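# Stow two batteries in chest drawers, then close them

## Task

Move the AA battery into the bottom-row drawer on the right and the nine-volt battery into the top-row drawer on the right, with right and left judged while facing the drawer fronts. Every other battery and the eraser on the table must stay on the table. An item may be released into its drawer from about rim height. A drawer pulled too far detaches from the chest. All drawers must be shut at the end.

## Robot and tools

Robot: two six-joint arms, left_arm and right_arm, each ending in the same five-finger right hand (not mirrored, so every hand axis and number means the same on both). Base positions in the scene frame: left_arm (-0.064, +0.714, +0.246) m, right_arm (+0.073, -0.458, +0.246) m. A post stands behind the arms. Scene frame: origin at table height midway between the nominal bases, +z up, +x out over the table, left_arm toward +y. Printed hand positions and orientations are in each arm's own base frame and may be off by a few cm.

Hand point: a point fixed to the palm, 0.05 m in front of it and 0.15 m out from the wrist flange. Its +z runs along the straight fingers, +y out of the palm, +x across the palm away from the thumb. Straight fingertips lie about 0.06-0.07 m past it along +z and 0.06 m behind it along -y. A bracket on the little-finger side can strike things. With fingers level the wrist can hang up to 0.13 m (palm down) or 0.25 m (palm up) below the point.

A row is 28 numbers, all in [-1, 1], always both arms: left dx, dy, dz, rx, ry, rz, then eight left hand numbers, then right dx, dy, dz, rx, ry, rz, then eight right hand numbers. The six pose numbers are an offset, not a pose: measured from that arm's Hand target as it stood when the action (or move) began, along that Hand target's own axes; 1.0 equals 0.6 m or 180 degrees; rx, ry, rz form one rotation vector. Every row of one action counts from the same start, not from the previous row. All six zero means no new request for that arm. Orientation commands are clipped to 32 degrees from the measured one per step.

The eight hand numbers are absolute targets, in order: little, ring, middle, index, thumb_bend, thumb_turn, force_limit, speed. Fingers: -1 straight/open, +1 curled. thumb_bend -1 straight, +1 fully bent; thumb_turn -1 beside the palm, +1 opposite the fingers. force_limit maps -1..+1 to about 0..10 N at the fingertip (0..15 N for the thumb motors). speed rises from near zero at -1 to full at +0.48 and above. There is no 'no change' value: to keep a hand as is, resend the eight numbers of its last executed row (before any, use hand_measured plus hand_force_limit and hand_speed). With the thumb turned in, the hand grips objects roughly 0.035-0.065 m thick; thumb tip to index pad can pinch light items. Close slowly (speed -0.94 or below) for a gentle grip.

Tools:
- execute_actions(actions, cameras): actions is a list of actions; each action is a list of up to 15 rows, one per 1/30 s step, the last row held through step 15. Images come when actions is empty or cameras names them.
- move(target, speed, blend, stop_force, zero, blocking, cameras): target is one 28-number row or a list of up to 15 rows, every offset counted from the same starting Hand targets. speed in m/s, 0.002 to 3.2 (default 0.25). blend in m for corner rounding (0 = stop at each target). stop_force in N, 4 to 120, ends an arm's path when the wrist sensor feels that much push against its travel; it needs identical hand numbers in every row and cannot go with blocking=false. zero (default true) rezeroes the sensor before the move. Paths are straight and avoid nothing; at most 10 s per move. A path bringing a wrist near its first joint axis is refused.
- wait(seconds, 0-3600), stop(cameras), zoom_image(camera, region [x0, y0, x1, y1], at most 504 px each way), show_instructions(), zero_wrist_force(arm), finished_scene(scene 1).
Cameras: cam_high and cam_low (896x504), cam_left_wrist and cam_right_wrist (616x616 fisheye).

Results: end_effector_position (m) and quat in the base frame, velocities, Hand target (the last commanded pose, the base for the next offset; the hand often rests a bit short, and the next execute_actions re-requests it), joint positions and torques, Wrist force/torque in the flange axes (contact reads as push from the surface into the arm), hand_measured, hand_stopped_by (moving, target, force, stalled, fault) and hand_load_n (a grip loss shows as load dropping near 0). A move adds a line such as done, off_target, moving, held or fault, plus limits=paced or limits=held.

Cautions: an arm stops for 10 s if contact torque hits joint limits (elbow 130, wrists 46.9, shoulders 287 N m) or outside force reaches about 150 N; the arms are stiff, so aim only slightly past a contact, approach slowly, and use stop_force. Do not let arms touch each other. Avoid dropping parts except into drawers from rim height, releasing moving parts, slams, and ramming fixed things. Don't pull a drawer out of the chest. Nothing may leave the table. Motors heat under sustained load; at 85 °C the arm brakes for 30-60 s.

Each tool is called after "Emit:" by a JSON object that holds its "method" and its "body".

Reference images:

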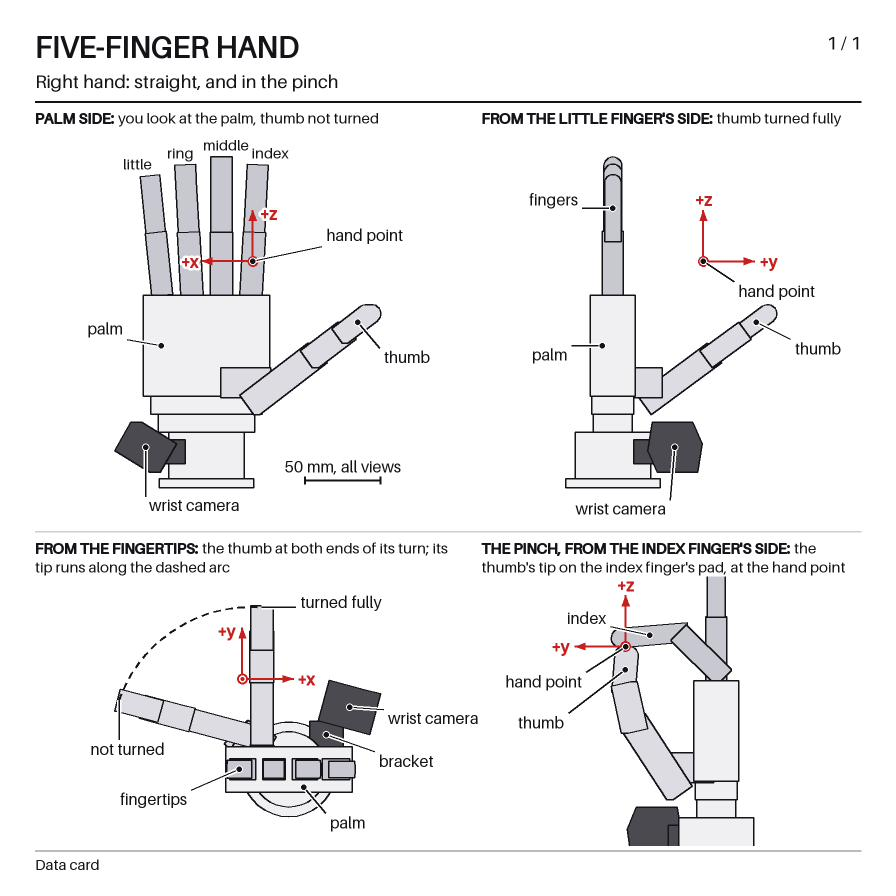

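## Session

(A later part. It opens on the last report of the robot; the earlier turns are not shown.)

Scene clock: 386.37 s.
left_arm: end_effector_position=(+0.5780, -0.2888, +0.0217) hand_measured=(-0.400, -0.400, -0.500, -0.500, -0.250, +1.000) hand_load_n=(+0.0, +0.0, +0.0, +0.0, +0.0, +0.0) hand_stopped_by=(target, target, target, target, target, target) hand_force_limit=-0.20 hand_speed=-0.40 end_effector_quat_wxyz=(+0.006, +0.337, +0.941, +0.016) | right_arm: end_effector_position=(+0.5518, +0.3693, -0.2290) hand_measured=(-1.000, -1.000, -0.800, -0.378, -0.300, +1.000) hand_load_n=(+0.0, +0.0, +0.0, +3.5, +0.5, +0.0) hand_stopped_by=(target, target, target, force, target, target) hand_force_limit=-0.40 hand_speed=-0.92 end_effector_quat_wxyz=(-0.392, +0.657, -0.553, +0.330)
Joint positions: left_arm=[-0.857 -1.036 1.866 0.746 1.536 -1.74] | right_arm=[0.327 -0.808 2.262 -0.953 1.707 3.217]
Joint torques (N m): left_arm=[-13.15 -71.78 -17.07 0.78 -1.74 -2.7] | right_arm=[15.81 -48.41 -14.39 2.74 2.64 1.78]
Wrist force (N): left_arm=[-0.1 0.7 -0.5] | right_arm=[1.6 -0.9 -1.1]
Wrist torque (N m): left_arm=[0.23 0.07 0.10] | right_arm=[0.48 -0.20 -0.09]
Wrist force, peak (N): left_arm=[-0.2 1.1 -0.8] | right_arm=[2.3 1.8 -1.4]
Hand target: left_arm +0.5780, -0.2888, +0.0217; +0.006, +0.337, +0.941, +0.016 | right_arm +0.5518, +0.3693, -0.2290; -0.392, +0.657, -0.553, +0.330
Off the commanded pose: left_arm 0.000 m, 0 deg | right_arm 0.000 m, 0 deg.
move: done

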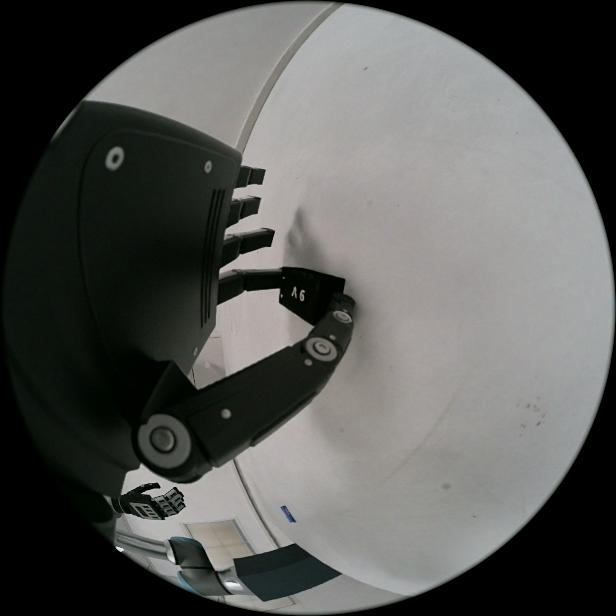

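Emit:
{"method": "move", "body": {"target": [0,0,0,0,0,0,-0.4,-0.4,-0.5,-0.5,-0.25,1,-0.2,-0.4,0,-0.0587,-0.0317,0,0,0,-1,-1,-0.8,-0.15,-0.3,1,-0.4,-0.92], "speed": 0.04, "cameras": ["cam_right_wrist", "cam_low"]}}

Emit:
{"method": "zoom_image", "body": {"camera": "cam_right_wrist", "region": [255, 245, 365, 355]}}

Emit:
{"method": "zoom_image", "body": {"camera": "cam_low", "region": [290, 220, 370, 300]}}

Scene clock: 388.73 s.
left_arm: end_effector_position=(+0.5780, -0.2888, +0.0217) hand_measured=(-0.400, -0.400, -0.500, -0.500, -0.250, +1.000) hand_load_n=(+0.0, +0.0, +0.0, +0.5, +0.0, +0.0) hand_stopped_by=(target, target, target, target, target, target) hand_force_limit=-0.20 hand_speed=-0.40 end_effector_quat_wxyz=(+0.006, +0.337, +0.941, +0.016) | right_arm: end_effector_position=(+0.5518, +0.3693, -0.1890) hand_measured=(-1.000, -1.000, -0.800, -0.378, -0.300, +1.000) hand_load_n=(+0.0, +0.0, +0.0, +2.0, +2.0, +0.0) hand_stopped_by=(target, target, target, force, target, target) hand_force_limit=-0.40 hand_speed=-0.92 end_effector_quat_wxyz=(-0.392, +0.657, -0.553, +0.330)
Joint positions: left_arm=[-0.857 -1.036 1.866 0.746 1.536 -1.74] | right_arm=[0.327 -0.893 2.278 -0.884 1.707 3.217]
Joint torques (N m): left_arm=[-16.87 -74.11 -17.34 0.69 -1.71 -2.7] | right_arm=[-4.14 -74.09 5.18 2.72 -0.77 -1.08]
Wrist force (N): left_arm=[-0.3 0.7 -0.6] | right_arm=[2.2 1.7 -0.9]
Wrist torque (N m): left_arm=[0.25 0.10 0.09] | right_arm=[0.29 -0.30 -0.03]
Wrist force, peak (N): left_arm=[-0.1 1.3 -0.4] | right_arm=[1.8 2.6 -0.9]
Hand target: left_arm +0.5780, -0.2888, +0.0217; +0.006, +0.337, +0.941, +0.016 | right_arm +0.5518, +0.3693, -0.1889; -0.392, +0.657, -0.553, +0.330
Off the commanded pose: left_arm 0.000 m, 0 deg | right_arm 0.000 m, 0 deg.
move: done
Images, in order (width x height): cam_low 896x504, cam_right_wrist 616x616.

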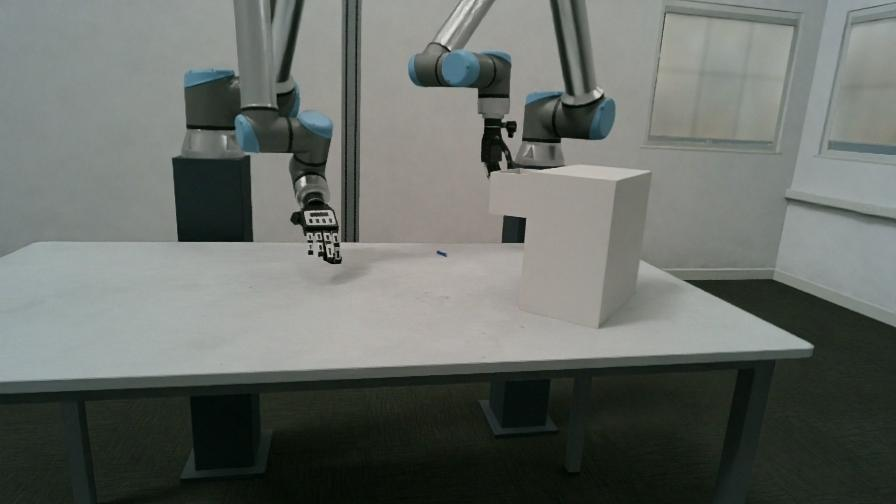

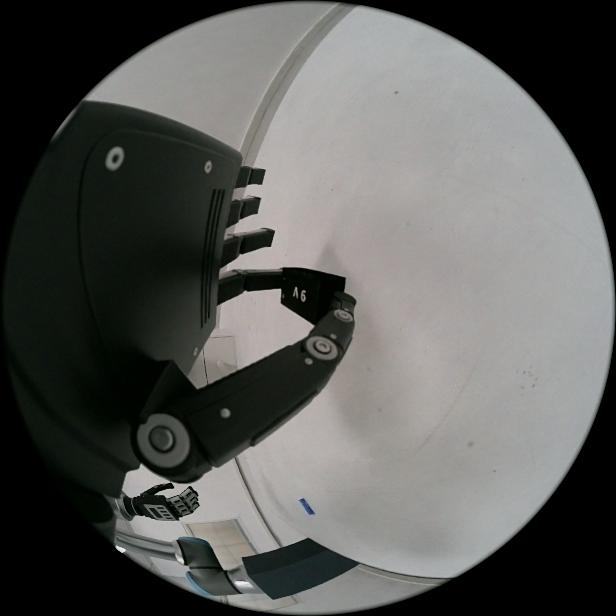

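Scaled by 4.582 from the camera's image (finer frame: 880x880).

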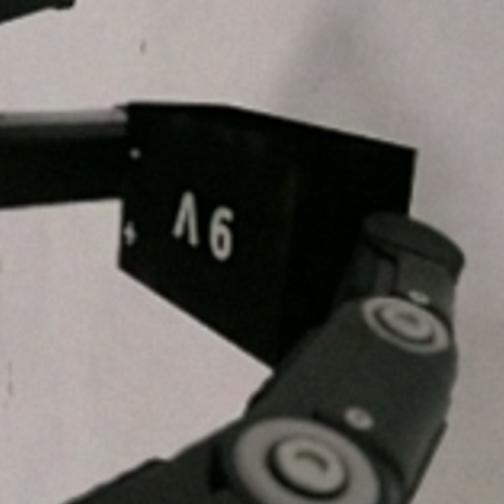

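Scaled by 6.300 from the camera's image (finer frame: 1280x720).

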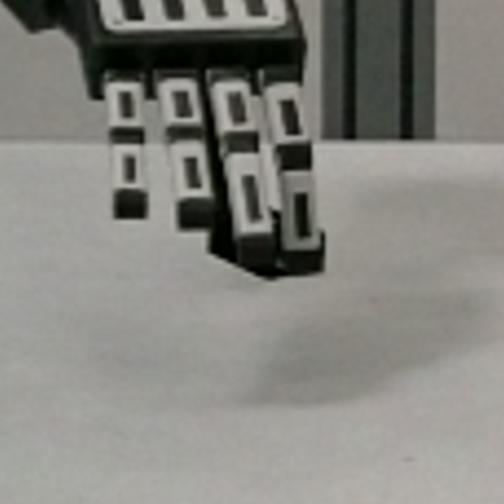

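Emit:
{"method": "move", "body": {"target": [0,0,0,0,0,0,-0.4,-0.4,-0.5,-0.5,-0.25,1,-0.2,-0.4,0,0,0,0,0,0,-1,-1,-1,-0.1,-0.3,1,-0.3,-0.94]}}

Emit:
{"method": "move", "body": {"target": [[0,0,0,0,0,0,-0.4,-0.4,-0.5,-0.5,-0.25,1,-0.2,-0.4,0,-0.176,-0.0952,0,0,0,-1,-1,-1,-0.1,-0.3,1,-0.3,-0.94],[0,0,0,0,0,0,-0.4,-0.4,-0.5,-0.5,-0.25,1,-0.2,-0.4,-0.5193,-0.5762,0.0042,0,-0.1779,-0.0962,-1,-1,-1,-0.1,-0.3,1,-0.3,-0.94]], "speed": 0.12, "blend": [0.04, 0], "cameras": ["all"]}}

Scene clock: 396.07 s.
left_arm: end_effector_position=(+0.5780, -0.2888, +0.0217) hand_measured=(-0.400, -0.400, -0.500, -0.500, -0.250, +1.000) hand_load_n=(+0.5, +0.0, +0.0, +0.0, +0.0, +0.0) hand_stopped_by=(target, target, target, target, target, target) hand_force_limit=-0.20 hand_speed=-0.40 end_effector_quat_wxyz=(+0.006, +0.337, +0.941, +0.016) | right_arm: end_effector_position=(+0.5518, +0.3693, -0.1889) hand_measured=(-1.000, -1.000, -1.000, -0.356, -0.300, +1.000) hand_load_n=(+0.0, +0.0, +0.0, +3.5, +3.5, +0.0) hand_stopped_by=(target, target, target, force, target, target) hand_force_limit=-0.30 hand_speed=-0.94 end_effector_quat_wxyz=(-0.392, +0.657, -0.553, +0.330)
Joint positions: left_arm=[-0.857 -1.036 1.866 0.746 1.536 -1.74] | right_arm=[0.327 -0.893 2.278 -0.884 1.707 3.217]
Joint torques (N m): left_arm=[-12.51 -77.92 -17.23 0.6 -1.01 -3.32] | right_arm=[-7.35 -79.14 3.66 2.36 -0.89 -1.42]
Wrist force (N): left_arm=[-0.2 1.1 -0.6] | right_arm=[2.2 2.0 -0.8]
Wrist torque (N m): left_arm=[0.29 0.09 0.11] | right_arm=[0.33 -0.31 -0.02]
Wrist force, peak (N): left_arm=[-0.4 1.2 -0.6] | right_arm=[2.3 2.1 -1.3]
Hand target: left_arm +0.5780, -0.2888, +0.0217; +0.006, +0.337, +0.941, +0.016 | right_arm +0.5518, +0.3693, -0.1889; -0.392, +0.657, -0.553, +0.330
Off the commanded pose: left_arm 0.000 m, 0 deg | right_arm 0.000 m, 0 deg.
move: done

Scene clock: 400.83 s.
left_arm: end_effector_position=(+0.5780, -0.2888, +0.0217) hand_measured=(-0.400, -0.400, -0.500, -0.500, -0.250, +1.000) hand_load_n=(+0.0, +0.0, +0.0, +0.0, +0.0, +0.0) hand_stopped_by=(target, target, target, target, target, target) hand_force_limit=-0.20 hand_speed=-0.40 end_effector_quat_wxyz=(+0.006, +0.337, +0.941, +0.016) | right_arm: end_effector_position=(+0.6630, +0.7045, +0.1141) hand_measured=(-1.000, -1.000, -1.000, -0.356, -0.300, +1.000) hand_load_n=(+0.0, +0.0, -0.5, +3.5, +3.5, +0.0) hand_stopped_by=(target, target, target, force, target, target) hand_force_limit=-0.30 hand_speed=-0.94 end_effector_quat_wxyz=(-0.475, +0.797, -0.320, +0.191)
Joint positions: left_arm=[-0.857 -1.036 1.866 0.746 1.536 -1.74] | right_arm=[0.547 -1.027 1.593 -0.056 1.343 3.016]
Joint torques (N m): left_arm=[-14.34 -73.97 -15.76 0.84 -1.1 -2.86] | right_arm=[18.46 -67.88 -48.86 3.16 -2.61 -2.94]
Wrist force (N): left_arm=[-0.4 1.3 -0.6] | right_arm=[1.4 1.5 -1.2]
Wrist torque (N m): left_arm=[0.34 0.11 0.11] | right_arm=[0.27 -0.24 0.03]
Wrist force, peak (N): left_arm=[-0.4 1.3 -0.6] | right_arm=[2.3 2.4 -1.6]
Hand target: left_arm +0.5780, -0.2888, +0.0217; +0.006, +0.337, +0.941, +0.016 | right_arm +0.6630, +0.7045, +0.1142; -0.475, +0.797, -0.320, +0.191
Off the commanded pose: left_arm 0.000 m, 0 deg | right_arm 0.000 m, 0 deg.
move: done

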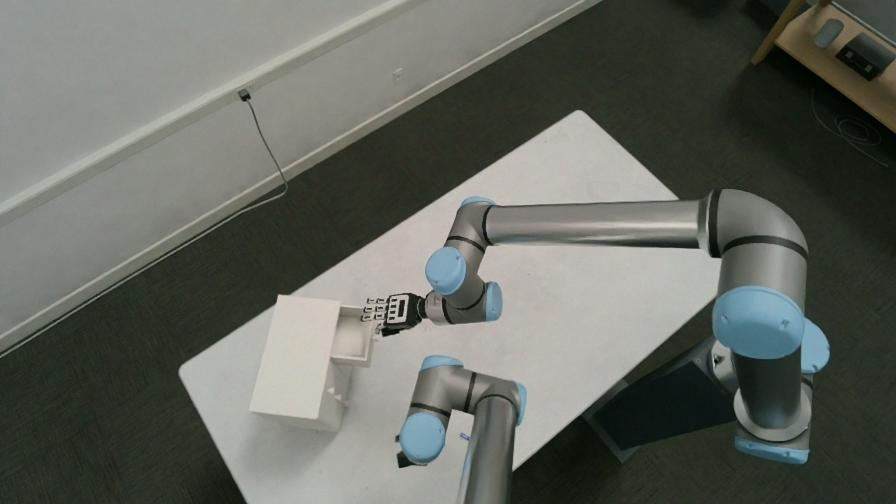

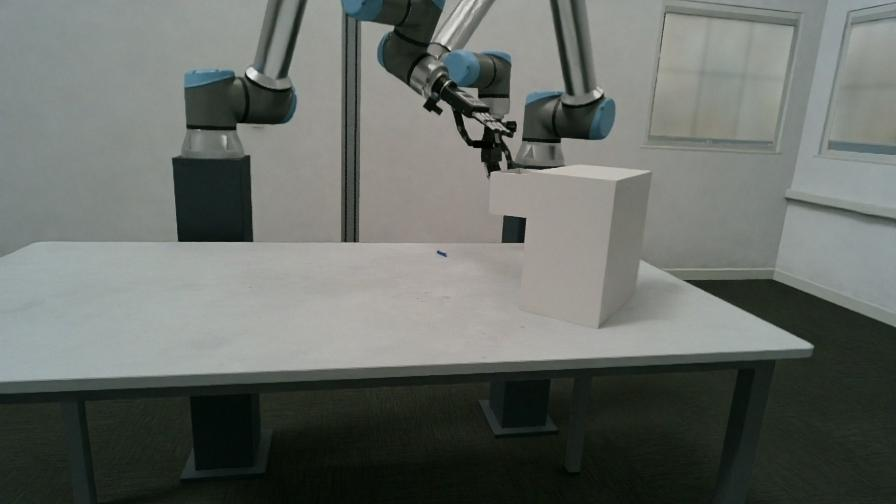

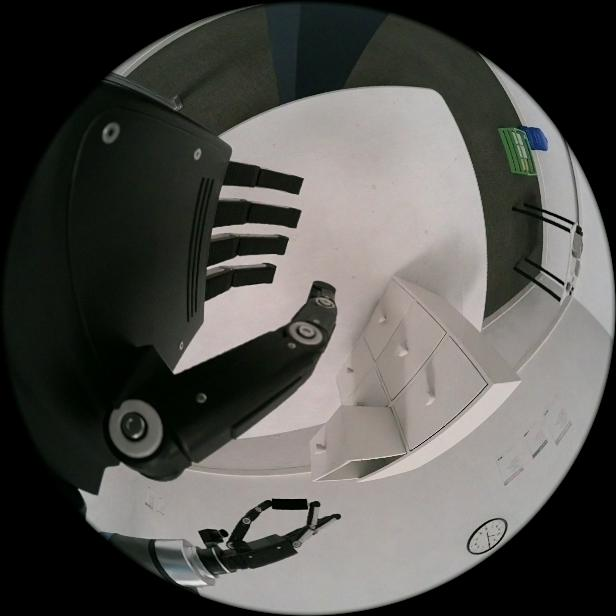

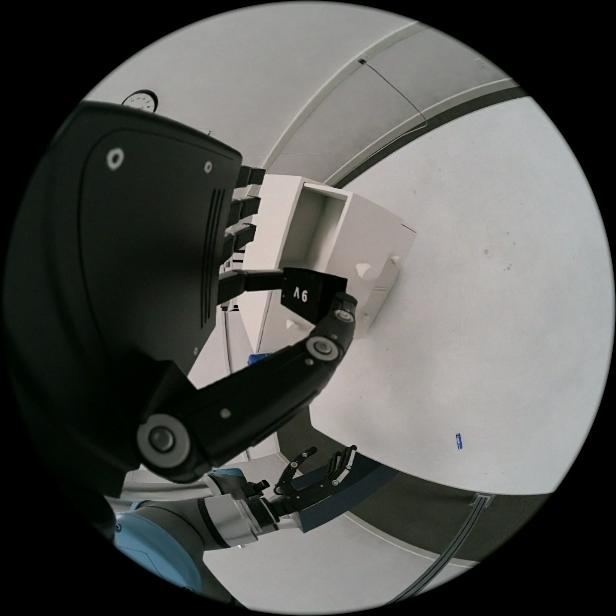

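Emit:
{"method": "execute_actions", "body": {"actions": [], "cameras": ["cam_high","cam_right_wrist"]}}

Scene clock: 403.17 s.
left_arm: end_effector_position=(+0.5780, -0.2888, +0.0217) hand_measured=(-0.400, -0.400, -0.500, -0.500, -0.250, +1.000) hand_load_n=(+0.0, +0.0, +0.0, +0.0, +0.0, +0.0) hand_stopped_by=(target, target, target, target, target, target) hand_force_limit=-0.20 hand_speed=-0.40 end_effector_quat_wxyz=(+0.006, +0.337, +0.941, +0.016) | right_arm: end_effector_position=(+0.6630, +0.7045, +0.1142) hand_measured=(-1.000, -1.000, -1.000, -0.356, -0.300, +1.000) hand_load_n=(+0.0, +0.0, +0.0, +3.5, +3.5, +0.0) hand_stopped_by=(target, target, target, force, target, target) hand_force_limit=-0.30 hand_speed=-0.94 end_effector_quat_wxyz=(-0.475, +0.797, -0.320, +0.191)
Joint positions: left_arm=[-0.857 -1.036 1.866 0.746 1.536 -1.74] | right_arm=[0.547 -1.027 1.593 -0.056 1.343 3.016]
Joint velocities: within noise
Joint torques (N m): left_arm=[-13.71 -75.65 -16.83 0.55 -1.41 -3.35] | right_arm=[16.44 -66.65 -48.87 2.72 -2.74 -3.24]
Motor temperatures (°C): left_arm=[27 27 30 29 37 31] | right_arm=[29 25 26 30 32 33]
Wrist force (N): left_arm=[-0.2 1.0 -0.3] | right_arm=[1.6 1.7 -0.9]
Wrist torque (N m): left_arm=[0.27 0.08 0.11] | right_arm=[0.27 -0.29 0.06]
Wrist force, peak (N): left_arm=[-0.5 1.2 -0.5] | right_arm=[2.0 2.0 -1.0]
Hand target: left_arm +0.5780, -0.2888, +0.0217; +0.006, +0.337, +0.941, +0.016 | right_arm +0.6630, +0.7045, +0.1142; -0.475, +0.797, -0.320, +0.191
Off the commanded pose: left_arm 0.000 m, 0 deg | right_arm 0.000 m, 0 deg.
Images, in order (width x height): cam_high 896x504, cam_right_wrist 616x616.

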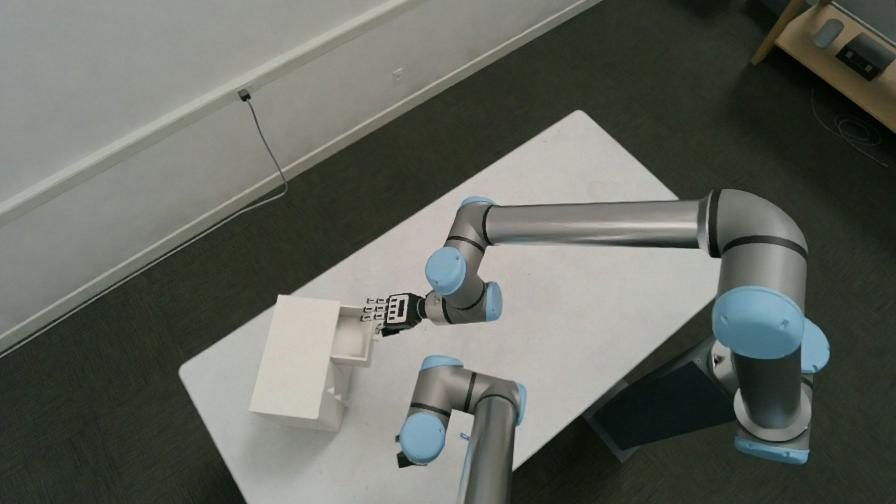

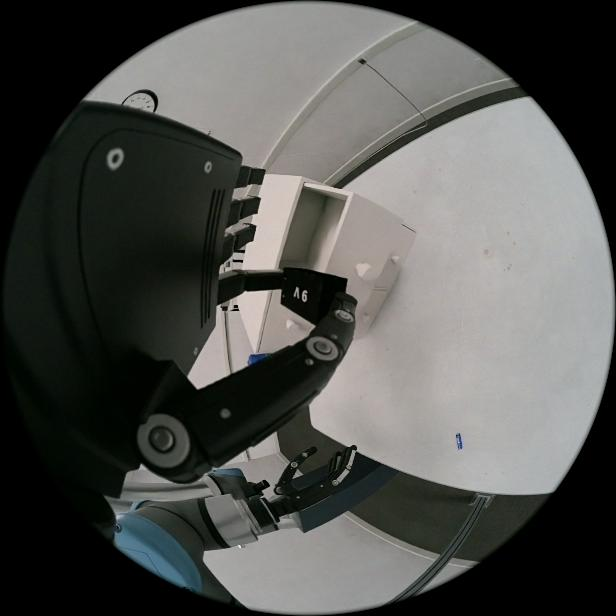

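Emit:
{"method": "zoom_image", "body": {"camera": "cam_right_wrist", "region": [200, 160, 420, 380]}}

Emit:
{"method": "zoom_image", "body": {"camera": "cam_high", "region": [230, 270, 530, 480]}}

Emit:
{"method": "zoom_image", "body": {"camera": "cam_right_wrist", "region": [400, 380, 520, 500]}}

Scaled by 2.291 from the camera's image (finer frame: 880x880).

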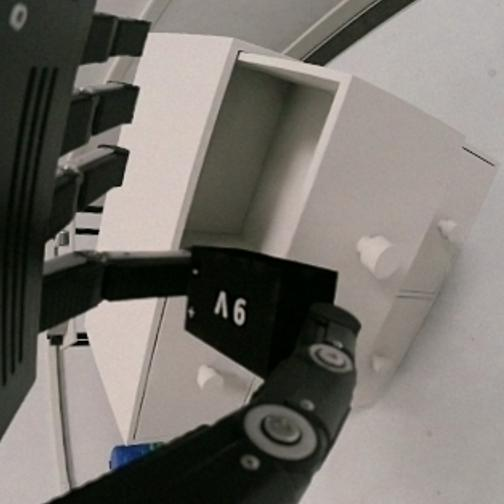

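Scaled by 1.680 from the camera's image (finer frame: 1280x720).

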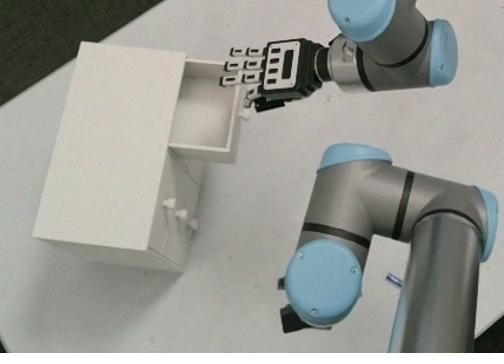

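Scaled by 4.200 from the camera's image (finer frame: 880x880).

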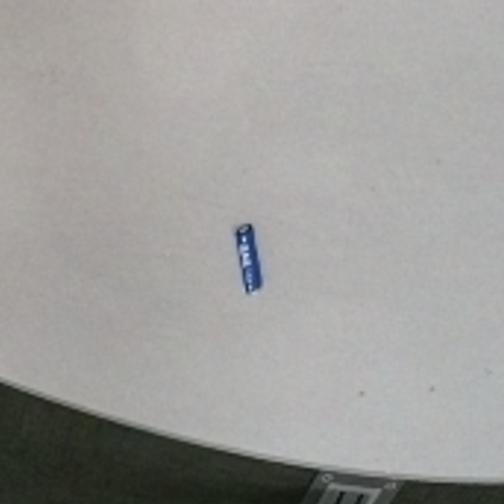

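Emit:
{"method": "zoom_image", "body": {"camera": "cam_right_wrist", "region": [215, 320, 295, 400]}}

Scaled by 6.300 from the camera's image (finer frame: 880x880).

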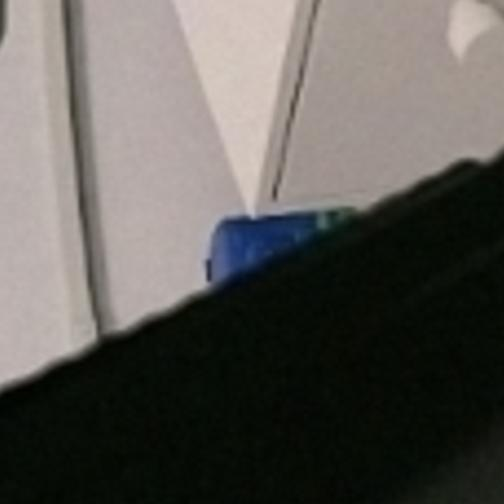

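Emit:
{"method": "execute_actions", "body": {"actions": [], "cameras": ["cam_low","cam_left_wrist"]}}

Scene clock: 407.37 s.
left_arm: end_effector_position=(+0.5780, -0.2888, +0.0217) hand_measured=(-0.400, -0.400, -0.500, -0.500, -0.250, +1.000) hand_load_n=(+0.0, +0.0, +0.0, +0.0, +0.0, +0.0) hand_stopped_by=(target, target, target, target, target, target) hand_force_limit=-0.20 hand_speed=-0.40 end_effector_quat_wxyz=(+0.006, +0.337, +0.941, +0.016) | right_arm: end_effector_position=(+0.6630, +0.7045, +0.1142) hand_measured=(-1.000, -1.000, -1.000, -0.356, -0.300, +1.000) hand_load_n=(+0.0, -0.5, +0.0, +3.5, +3.0, +0.0) hand_stopped_by=(target, target, target, force, target, target) hand_force_limit=-0.30 hand_speed=-0.94 end_effector_quat_wxyz=(-0.475, +0.797, -0.320, +0.191)
Joint positions: left_arm=[-0.857 -1.036 1.866 0.746 1.536 -1.74] | right_arm=[0.547 -1.027 1.593 -0.056 1.343 3.016]
Joint velocities: within noise
Joint torques (N m): left_arm=[-13.97 -76.9 -16.58 1.11 -1.27 -2.79] | right_arm=[15.73 -65.99 -48.05 2.71 -2.54 -2.95]
Motor temperatures (°C): left_arm=[27 27 30 29 37 31] | right_arm=[29 25 26 30 32 33]
Wrist force (N): left_arm=[0.0 0.8 -0.2] | right_arm=[1.4 1.9 -1.1]
Wrist torque (N m): left_arm=[0.24 0.04 0.11] | right_arm=[0.30 -0.25 0.04]
Wrist force, peak (N): left_arm=[-0.3 1.3 -0.5] | right_arm=[1.7 2.1 -1.3]
Hand target: left_arm +0.5780, -0.2888, +0.0217; +0.006, +0.337, +0.941, +0.016 | right_arm +0.6630, +0.7045, +0.1142; -0.475, +0.797, -0.320, +0.191
Off the commanded pose: left_arm 0.000 m, 0 deg | right_arm 0.000 m, 0 deg.
Images, in order (width x height): cam_low 896x504, cam_left_wrist 616x616.

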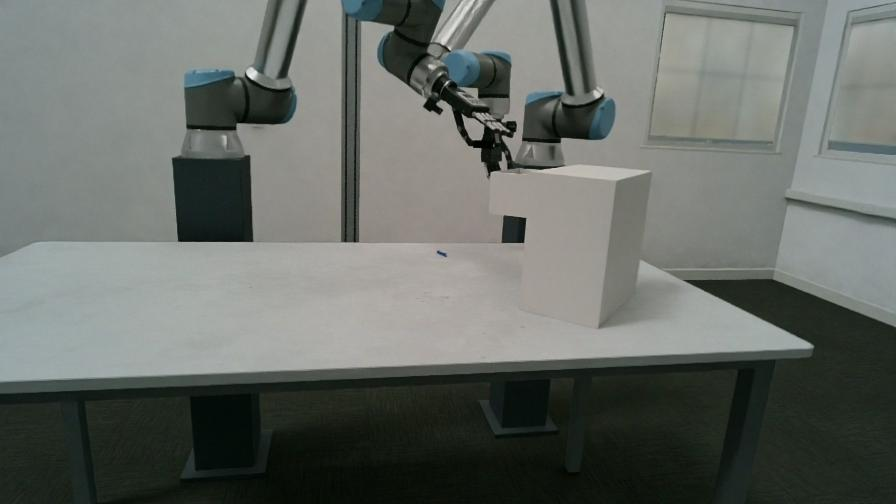

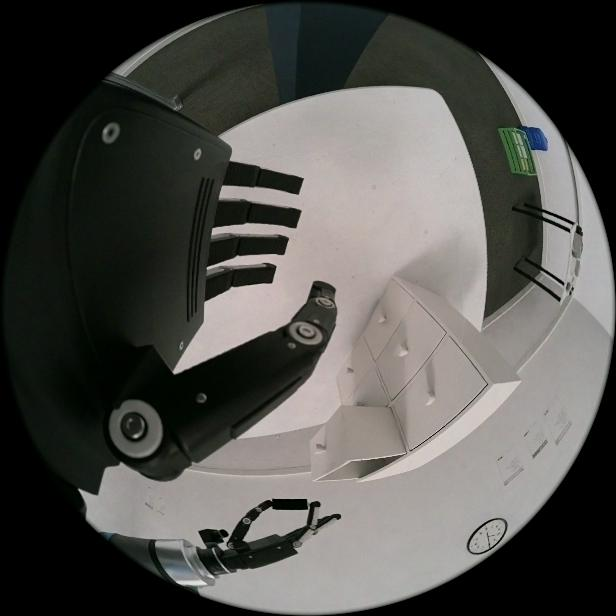

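Emit:
{"method": "move", "body": {"target": [0,0,0,0,0,0,-0.4,-0.4,-0.5,-0.5,-0.25,1,-0.2,-0.4, 0,-0.0793,0.1466,0,0,0,-1,-1,-1,-0.1,-0.3,1,-0.3,-0.94], "speed": 0.08, "cameras": ["all"]}}

Scene clock: 410.73 s.
left_arm: end_effector_position=(+0.5780, -0.2888, +0.0217) hand_measured=(-0.400, -0.400, -0.500, -0.500, -0.250, +1.000) hand_load_n=(+0.0, +0.5, +0.0, +0.0, +0.0, -0.5) hand_stopped_by=(target, target, target, target, target, target) hand_force_limit=-0.20 hand_speed=-0.40 end_effector_quat_wxyz=(+0.006, +0.337, +0.941, +0.016) | right_arm: end_effector_position=(+0.7322, +0.7767, +0.1142) hand_measured=(-1.000, -1.000, -1.000, -0.356, -0.300, +1.000) hand_load_n=(+0.0, +0.0, +0.0, +3.5, +3.0, -0.5) hand_stopped_by=(target, target, target, force, target, target) hand_force_limit=-0.30 hand_speed=-0.94 end_effector_quat_wxyz=(-0.475, +0.797, -0.320, +0.191)
Joint positions: left_arm=[-0.857 -1.036 1.866 0.746 1.536 -1.74] | right_arm=[0.577 -0.881 1.343 0.045 1.369 3.032]
Joint torques (N m): left_arm=[-15.06 -74.6 -17.11 0.34 -1.48 -2.84] | right_arm=[16.38 -79.04 -51.97 2.53 2.05 2.06]
Wrist force (N): left_arm=[-0.5 0.9 -0.3] | right_arm=[1.3 1.7 -0.9]
Wrist torque (N m): left_arm=[0.26 0.12 0.08] | right_arm=[0.27 -0.27 -0.12]
Wrist force, peak (N): left_arm=[-0.7 1.1 -0.8] | right_arm=[1.4 2.0 -1.7]
Hand target: left_arm +0.5780, -0.2888, +0.0217; +0.006, +0.337, +0.941, +0.016 | right_arm +0.7322, +0.7767, +0.1142; -0.475, +0.797, -0.320, +0.191
Off the commanded pose: left_arm 0.000 m, 0 deg | right_arm 0.000 m, 0 deg.
move: done

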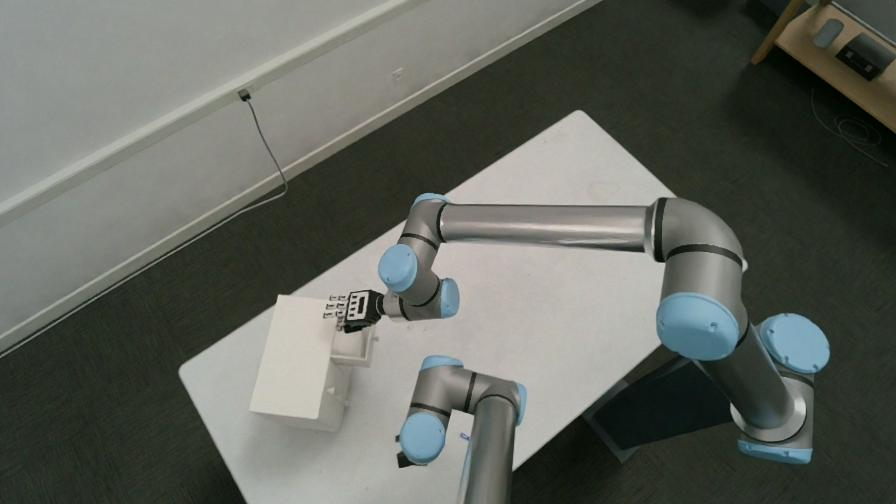

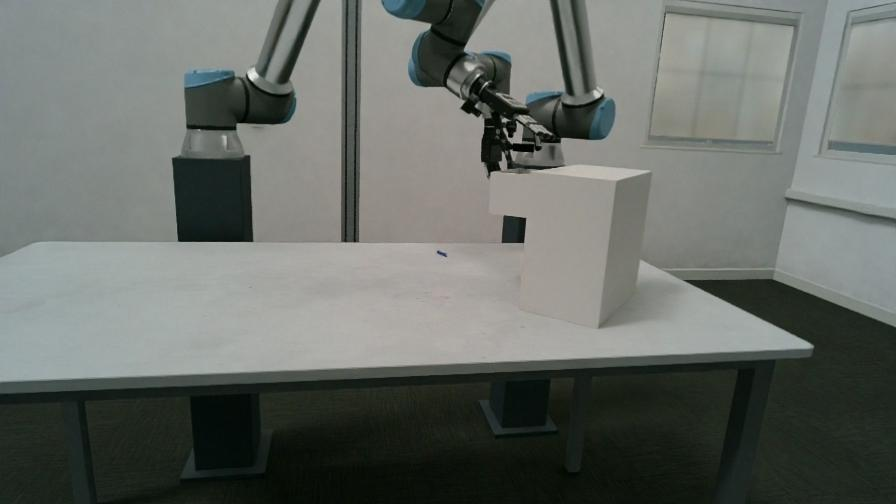

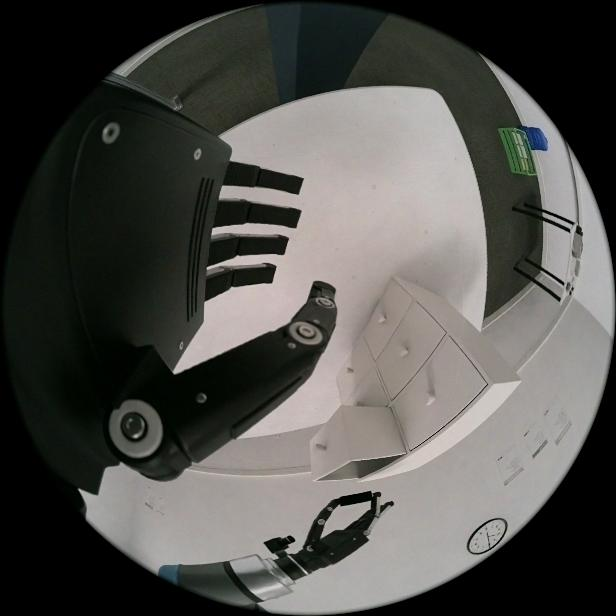

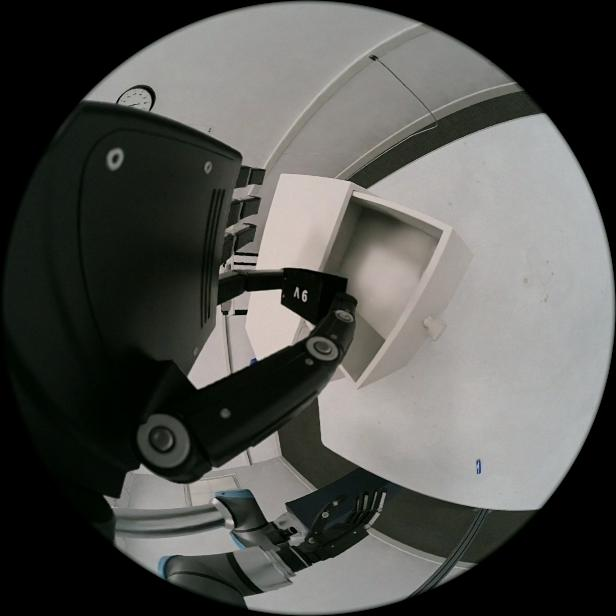

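Emit:
{"method": "move", "body": {"target": [0,0,0,0,0,0,-0.4,-0.4,-0.5,-0.5,-0.25,1,-0.2,-0.4, 0,0.0616,0.0333,0,0,0,-1,-1,-1,-0.1,-0.3,1,-0.3,-0.94], "speed": 0.03, "stop_force": 5, "cameras": ["cam_low","cam_left_wrist","cam_right_wrist"]}}

Emit:
{"method": "zoom_image", "body": {"camera": "cam_low", "region": [440, 90, 600, 220]}}

Emit:
{"method": "zoom_image", "body": {"camera": "cam_left_wrist", "region": [260, 380, 460, 580]}}

Emit:
{"method": "zoom_image", "body": {"camera": "cam_right_wrist", "region": [230, 180, 470, 420]}}

Scene clock: 416.50 s.
left_arm: end_effector_position=(+0.5780, -0.2888, +0.0217) hand_measured=(-0.400, -0.400, -0.500, -0.500, -0.250, +1.000) hand_load_n=(+0.0, +0.0, +0.0, +0.0, +0.0, +0.0) hand_stopped_by=(target, target, target, target, target, target) hand_force_limit=-0.20 hand_speed=-0.40 end_effector_quat_wxyz=(+0.006, +0.337, +0.941, +0.016) | right_arm: end_effector_position=(+0.7322, +0.7768, +0.0722) hand_measured=(-1.000, -1.000, -1.000, -0.356, -0.300, +1.000) hand_load_n=(+0.0, +0.0, +0.0, +3.5, +3.5, +0.0) hand_stopped_by=(target, target, target, force, target, target) hand_force_limit=-0.30 hand_speed=-0.94 end_effector_quat_wxyz=(-0.475, +0.797, -0.320, +0.191)
Joint positions: left_arm=[-0.857 -1.036 1.866 0.746 1.536 -1.74] | right_arm=[0.577 -0.848 1.367 -0.012 1.369 3.032]
Joint torques (N m): left_arm=[-17.82 -74.78 -16.82 0.4 -1.38 -3.06] | right_arm=[14.32 -83.01 -24.7 -1.87 2.04 1.9]
Wrist force (N): left_arm=[-0.3 0.9 -0.5] | right_arm=[1.3 1.2 -0.5]
Wrist torque (N m): left_arm=[0.27 0.10 0.10] | right_arm=[0.17 -0.27 -0.15]
Wrist force, peak (N): left_arm=[-0.4 1.3 -0.7] | right_arm=[1.7 2.1 -0.9]
Hand target: left_arm +0.5780, -0.2888, +0.0217; +0.006, +0.337, +0.941, +0.016 | right_arm +0.7322, +0.7768, +0.0722; -0.475, +0.797, -0.320, +0.191
Off the commanded pose: left_arm 0.000 m, 0 deg | right_arm 0.000 m, 0 deg.
move: done

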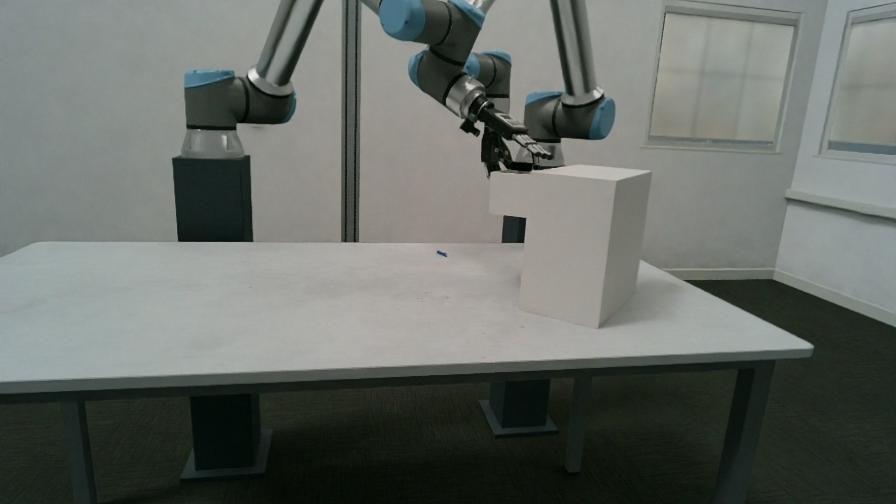

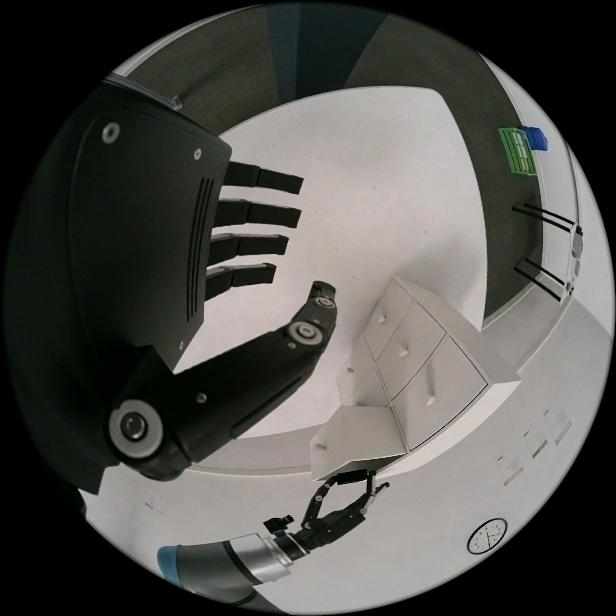

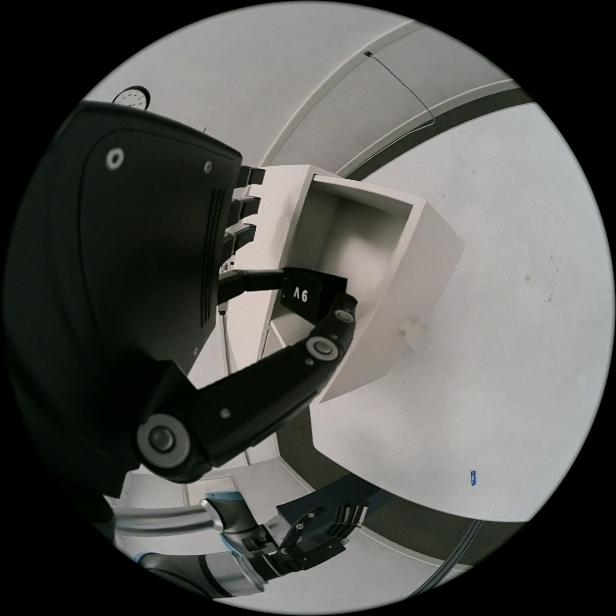

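Scaled by 3.150 from the camera's image (finer frame: 1280x720).

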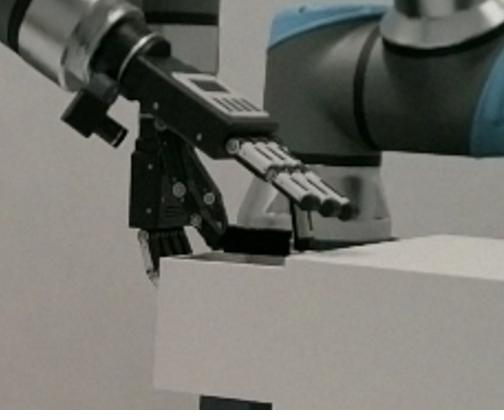

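Scaled by 2.520 from the camera's image (finer frame: 880x880).

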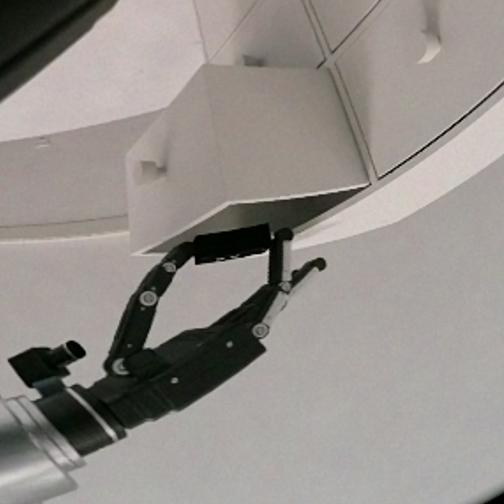

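Scaled by 2.100 from the camera's image (finer frame: 880x880).

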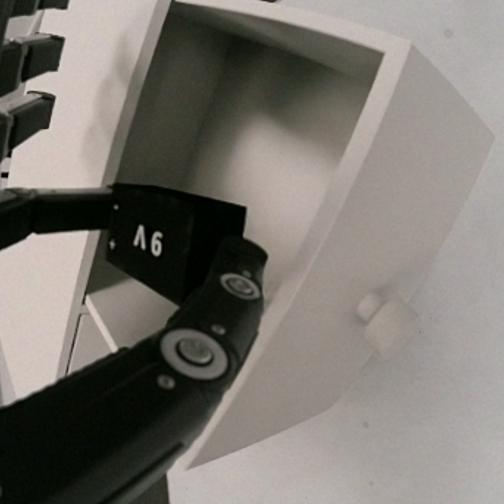

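Emit:
{"method": "move", "body": {"target": [0,0,0,0,0,0,-0.4,-0.4,-0.5,-0.5,-0.25,1,-0.2,-0.4, 0,0,0,0,0,0,-1,-1,-1,-0.44,-0.3,1,-0.3,-0.7], "cameras": ["cam_right_wrist"]}}

Scene clock: 418.00 s.
left_arm: end_effector_position=(+0.5780, -0.2888, +0.0217) hand_measured=(-0.400, -0.400, -0.500, -0.500, -0.250, +1.000) hand_load_n=(+0.0, +0.0, +0.0, +0.0, -0.5, +0.0) hand_stopped_by=(target, target, target, target, target, target) hand_force_limit=-0.20 hand_speed=-0.40 end_effector_quat_wxyz=(+0.006, +0.337, +0.941, +0.016) | right_arm: end_effector_position=(+0.7322, +0.7768, +0.0722) hand_measured=(-1.000, -1.000, -1.000, -0.440, -0.300, +1.000) hand_load_n=(+0.0, -0.5, +0.0, +0.0, +0.5, +0.0) hand_stopped_by=(target, target, target, target, target, target) hand_force_limit=-0.30 hand_speed=-0.70 end_effector_quat_wxyz=(-0.475, +0.797, -0.320, +0.191)
Joint positions: left_arm=[-0.857 -1.036 1.866 0.746 1.536 -1.74] | right_arm=[0.577 -0.848 1.367 -0.012 1.369 3.032]
Joint torques (N m): left_arm=[-16.22 -74.52 -18.29 1.08 -1.3 -2.96] | right_arm=[14.44 -79.84 -25.81 -1.48 1.91 1.97]
Wrist force (N): left_arm=[-0.2 0.7 -0.1] | right_arm=[1.3 1.4 -1.1]
Wrist torque (N m): left_arm=[0.22 0.08 0.10] | right_arm=[0.28 -0.25 -0.13]
Wrist force, peak (N): left_arm=[-0.5 1.0 -0.8] | right_arm=[1.9 1.5 -1.0]
Hand target: left_arm +0.5780, -0.2888, +0.0217; +0.006, +0.337, +0.941, +0.016 | right_arm +0.7322, +0.7768, +0.0722; -0.475, +0.797, -0.320, +0.191
Off the commanded pose: left_arm 0.000 m, 0 deg | right_arm 0.000 m, 0 deg.
move: done

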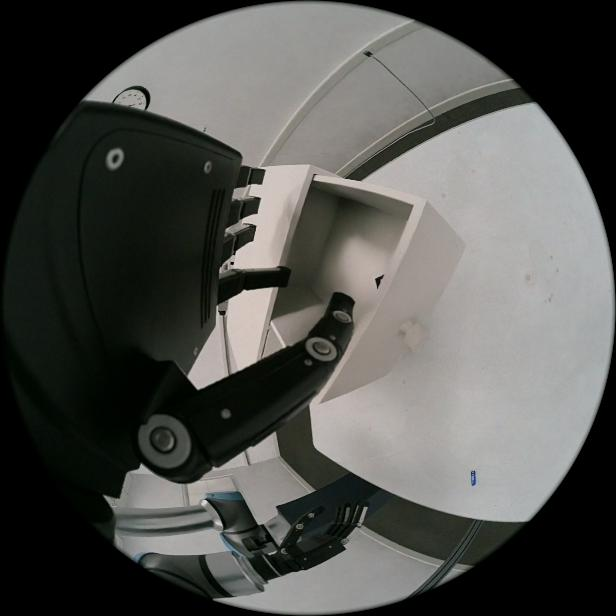

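Emit:
{"method": "move", "body": {"target": [[0,0,0,0,0,0,-0.4,-0.4,-0.5,-0.5,-0.25,1,-0.2,-0.4, 0,-0.0733,-0.0396,0,0,0,-1,-1,-1,-0.44,-0.3,1,-0.3,-0.7],[0,0,0,0,0,0,-0.4,-0.4,-0.5,-0.5,-0.25,1,-0.2,-0.4, 0,0.0591,-0.2844,0,0,0,-1,-1,-1,-0.44,-0.3,1,-0.3,-0.7]], "speed": [0.06,0.15], "blend": [0.01,0], "cameras": ["cam_right_wrist"]}}

Emit:
{"method": "zoom_image", "body": {"camera": "cam_right_wrist", "region": [230, 160, 430, 360]}}

Scene clock: 422.37 s.
left_arm: end_effector_position=(+0.5780, -0.2888, +0.0217) hand_measured=(-0.400, -0.400, -0.500, -0.500, -0.250, +1.000) hand_load_n=(+0.0, +0.0, +0.0, +0.0, +0.0, +0.0) hand_stopped_by=(target, target, target, target, target, target) hand_force_limit=-0.20 hand_speed=-0.40 end_effector_quat_wxyz=(+0.006, +0.337, +0.941, +0.016) | right_arm: end_effector_position=(+0.6167, +0.6562, +0.1221) hand_measured=(-1.000, -1.000, -1.000, -0.440, -0.300, +1.000) hand_load_n=(-0.5, -0.5, +0.0, +0.0, +0.5, +0.0) hand_stopped_by=(target, target, target, target, target, target) hand_force_limit=-0.30 hand_speed=-0.70 end_effector_quat_wxyz=(-0.475, +0.797, -0.320, +0.191)
Joint positions: left_arm=[-0.857 -1.036 1.866 0.746 1.536 -1.74] | right_arm=[0.521 -1.128 1.738 -0.098 1.32 3.004]
Joint torques (N m): left_arm=[-13.92 -75.73 -18.35 1.48 -1.46 -2.64] | right_arm=[-11.27 -90.94 -23.09 -1.85 -2.8 -3.35]
Wrist force (N): left_arm=[-0.3 0.7 -1.0] | right_arm=[1.3 0.9 -1.3]
Wrist torque (N m): left_arm=[0.28 0.11 0.10] | right_arm=[0.23 -0.19 0.02]
Wrist force, peak (N): left_arm=[-0.7 1.3 -0.5] | right_arm=[0.9 1.7 -2.6]
Hand target: left_arm +0.5780, -0.2888, +0.0217; +0.006, +0.337, +0.941, +0.016 | right_arm +0.6167, +0.6562, +0.1221; -0.475, +0.797, -0.320, +0.191
Off the commanded pose: left_arm 0.000 m, 0 deg | right_arm 0.000 m, 0 deg.
move: done

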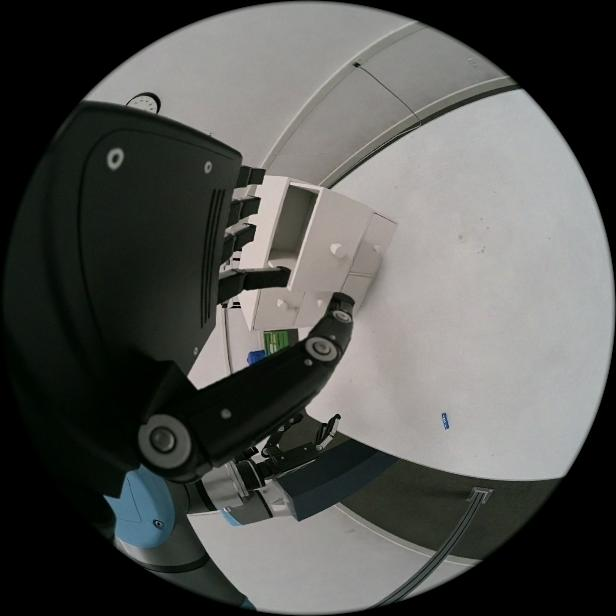

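Scaled by 2.520 from the camera's image (finer frame: 880x880).

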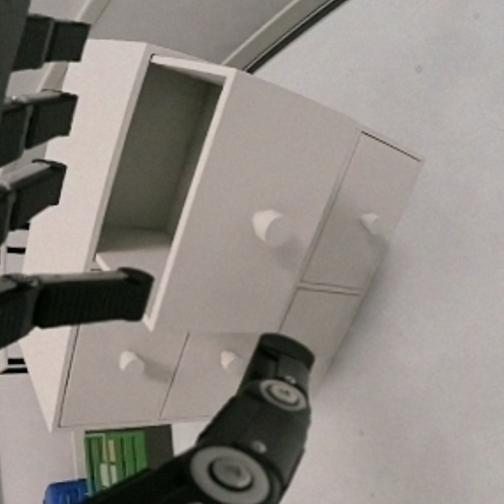

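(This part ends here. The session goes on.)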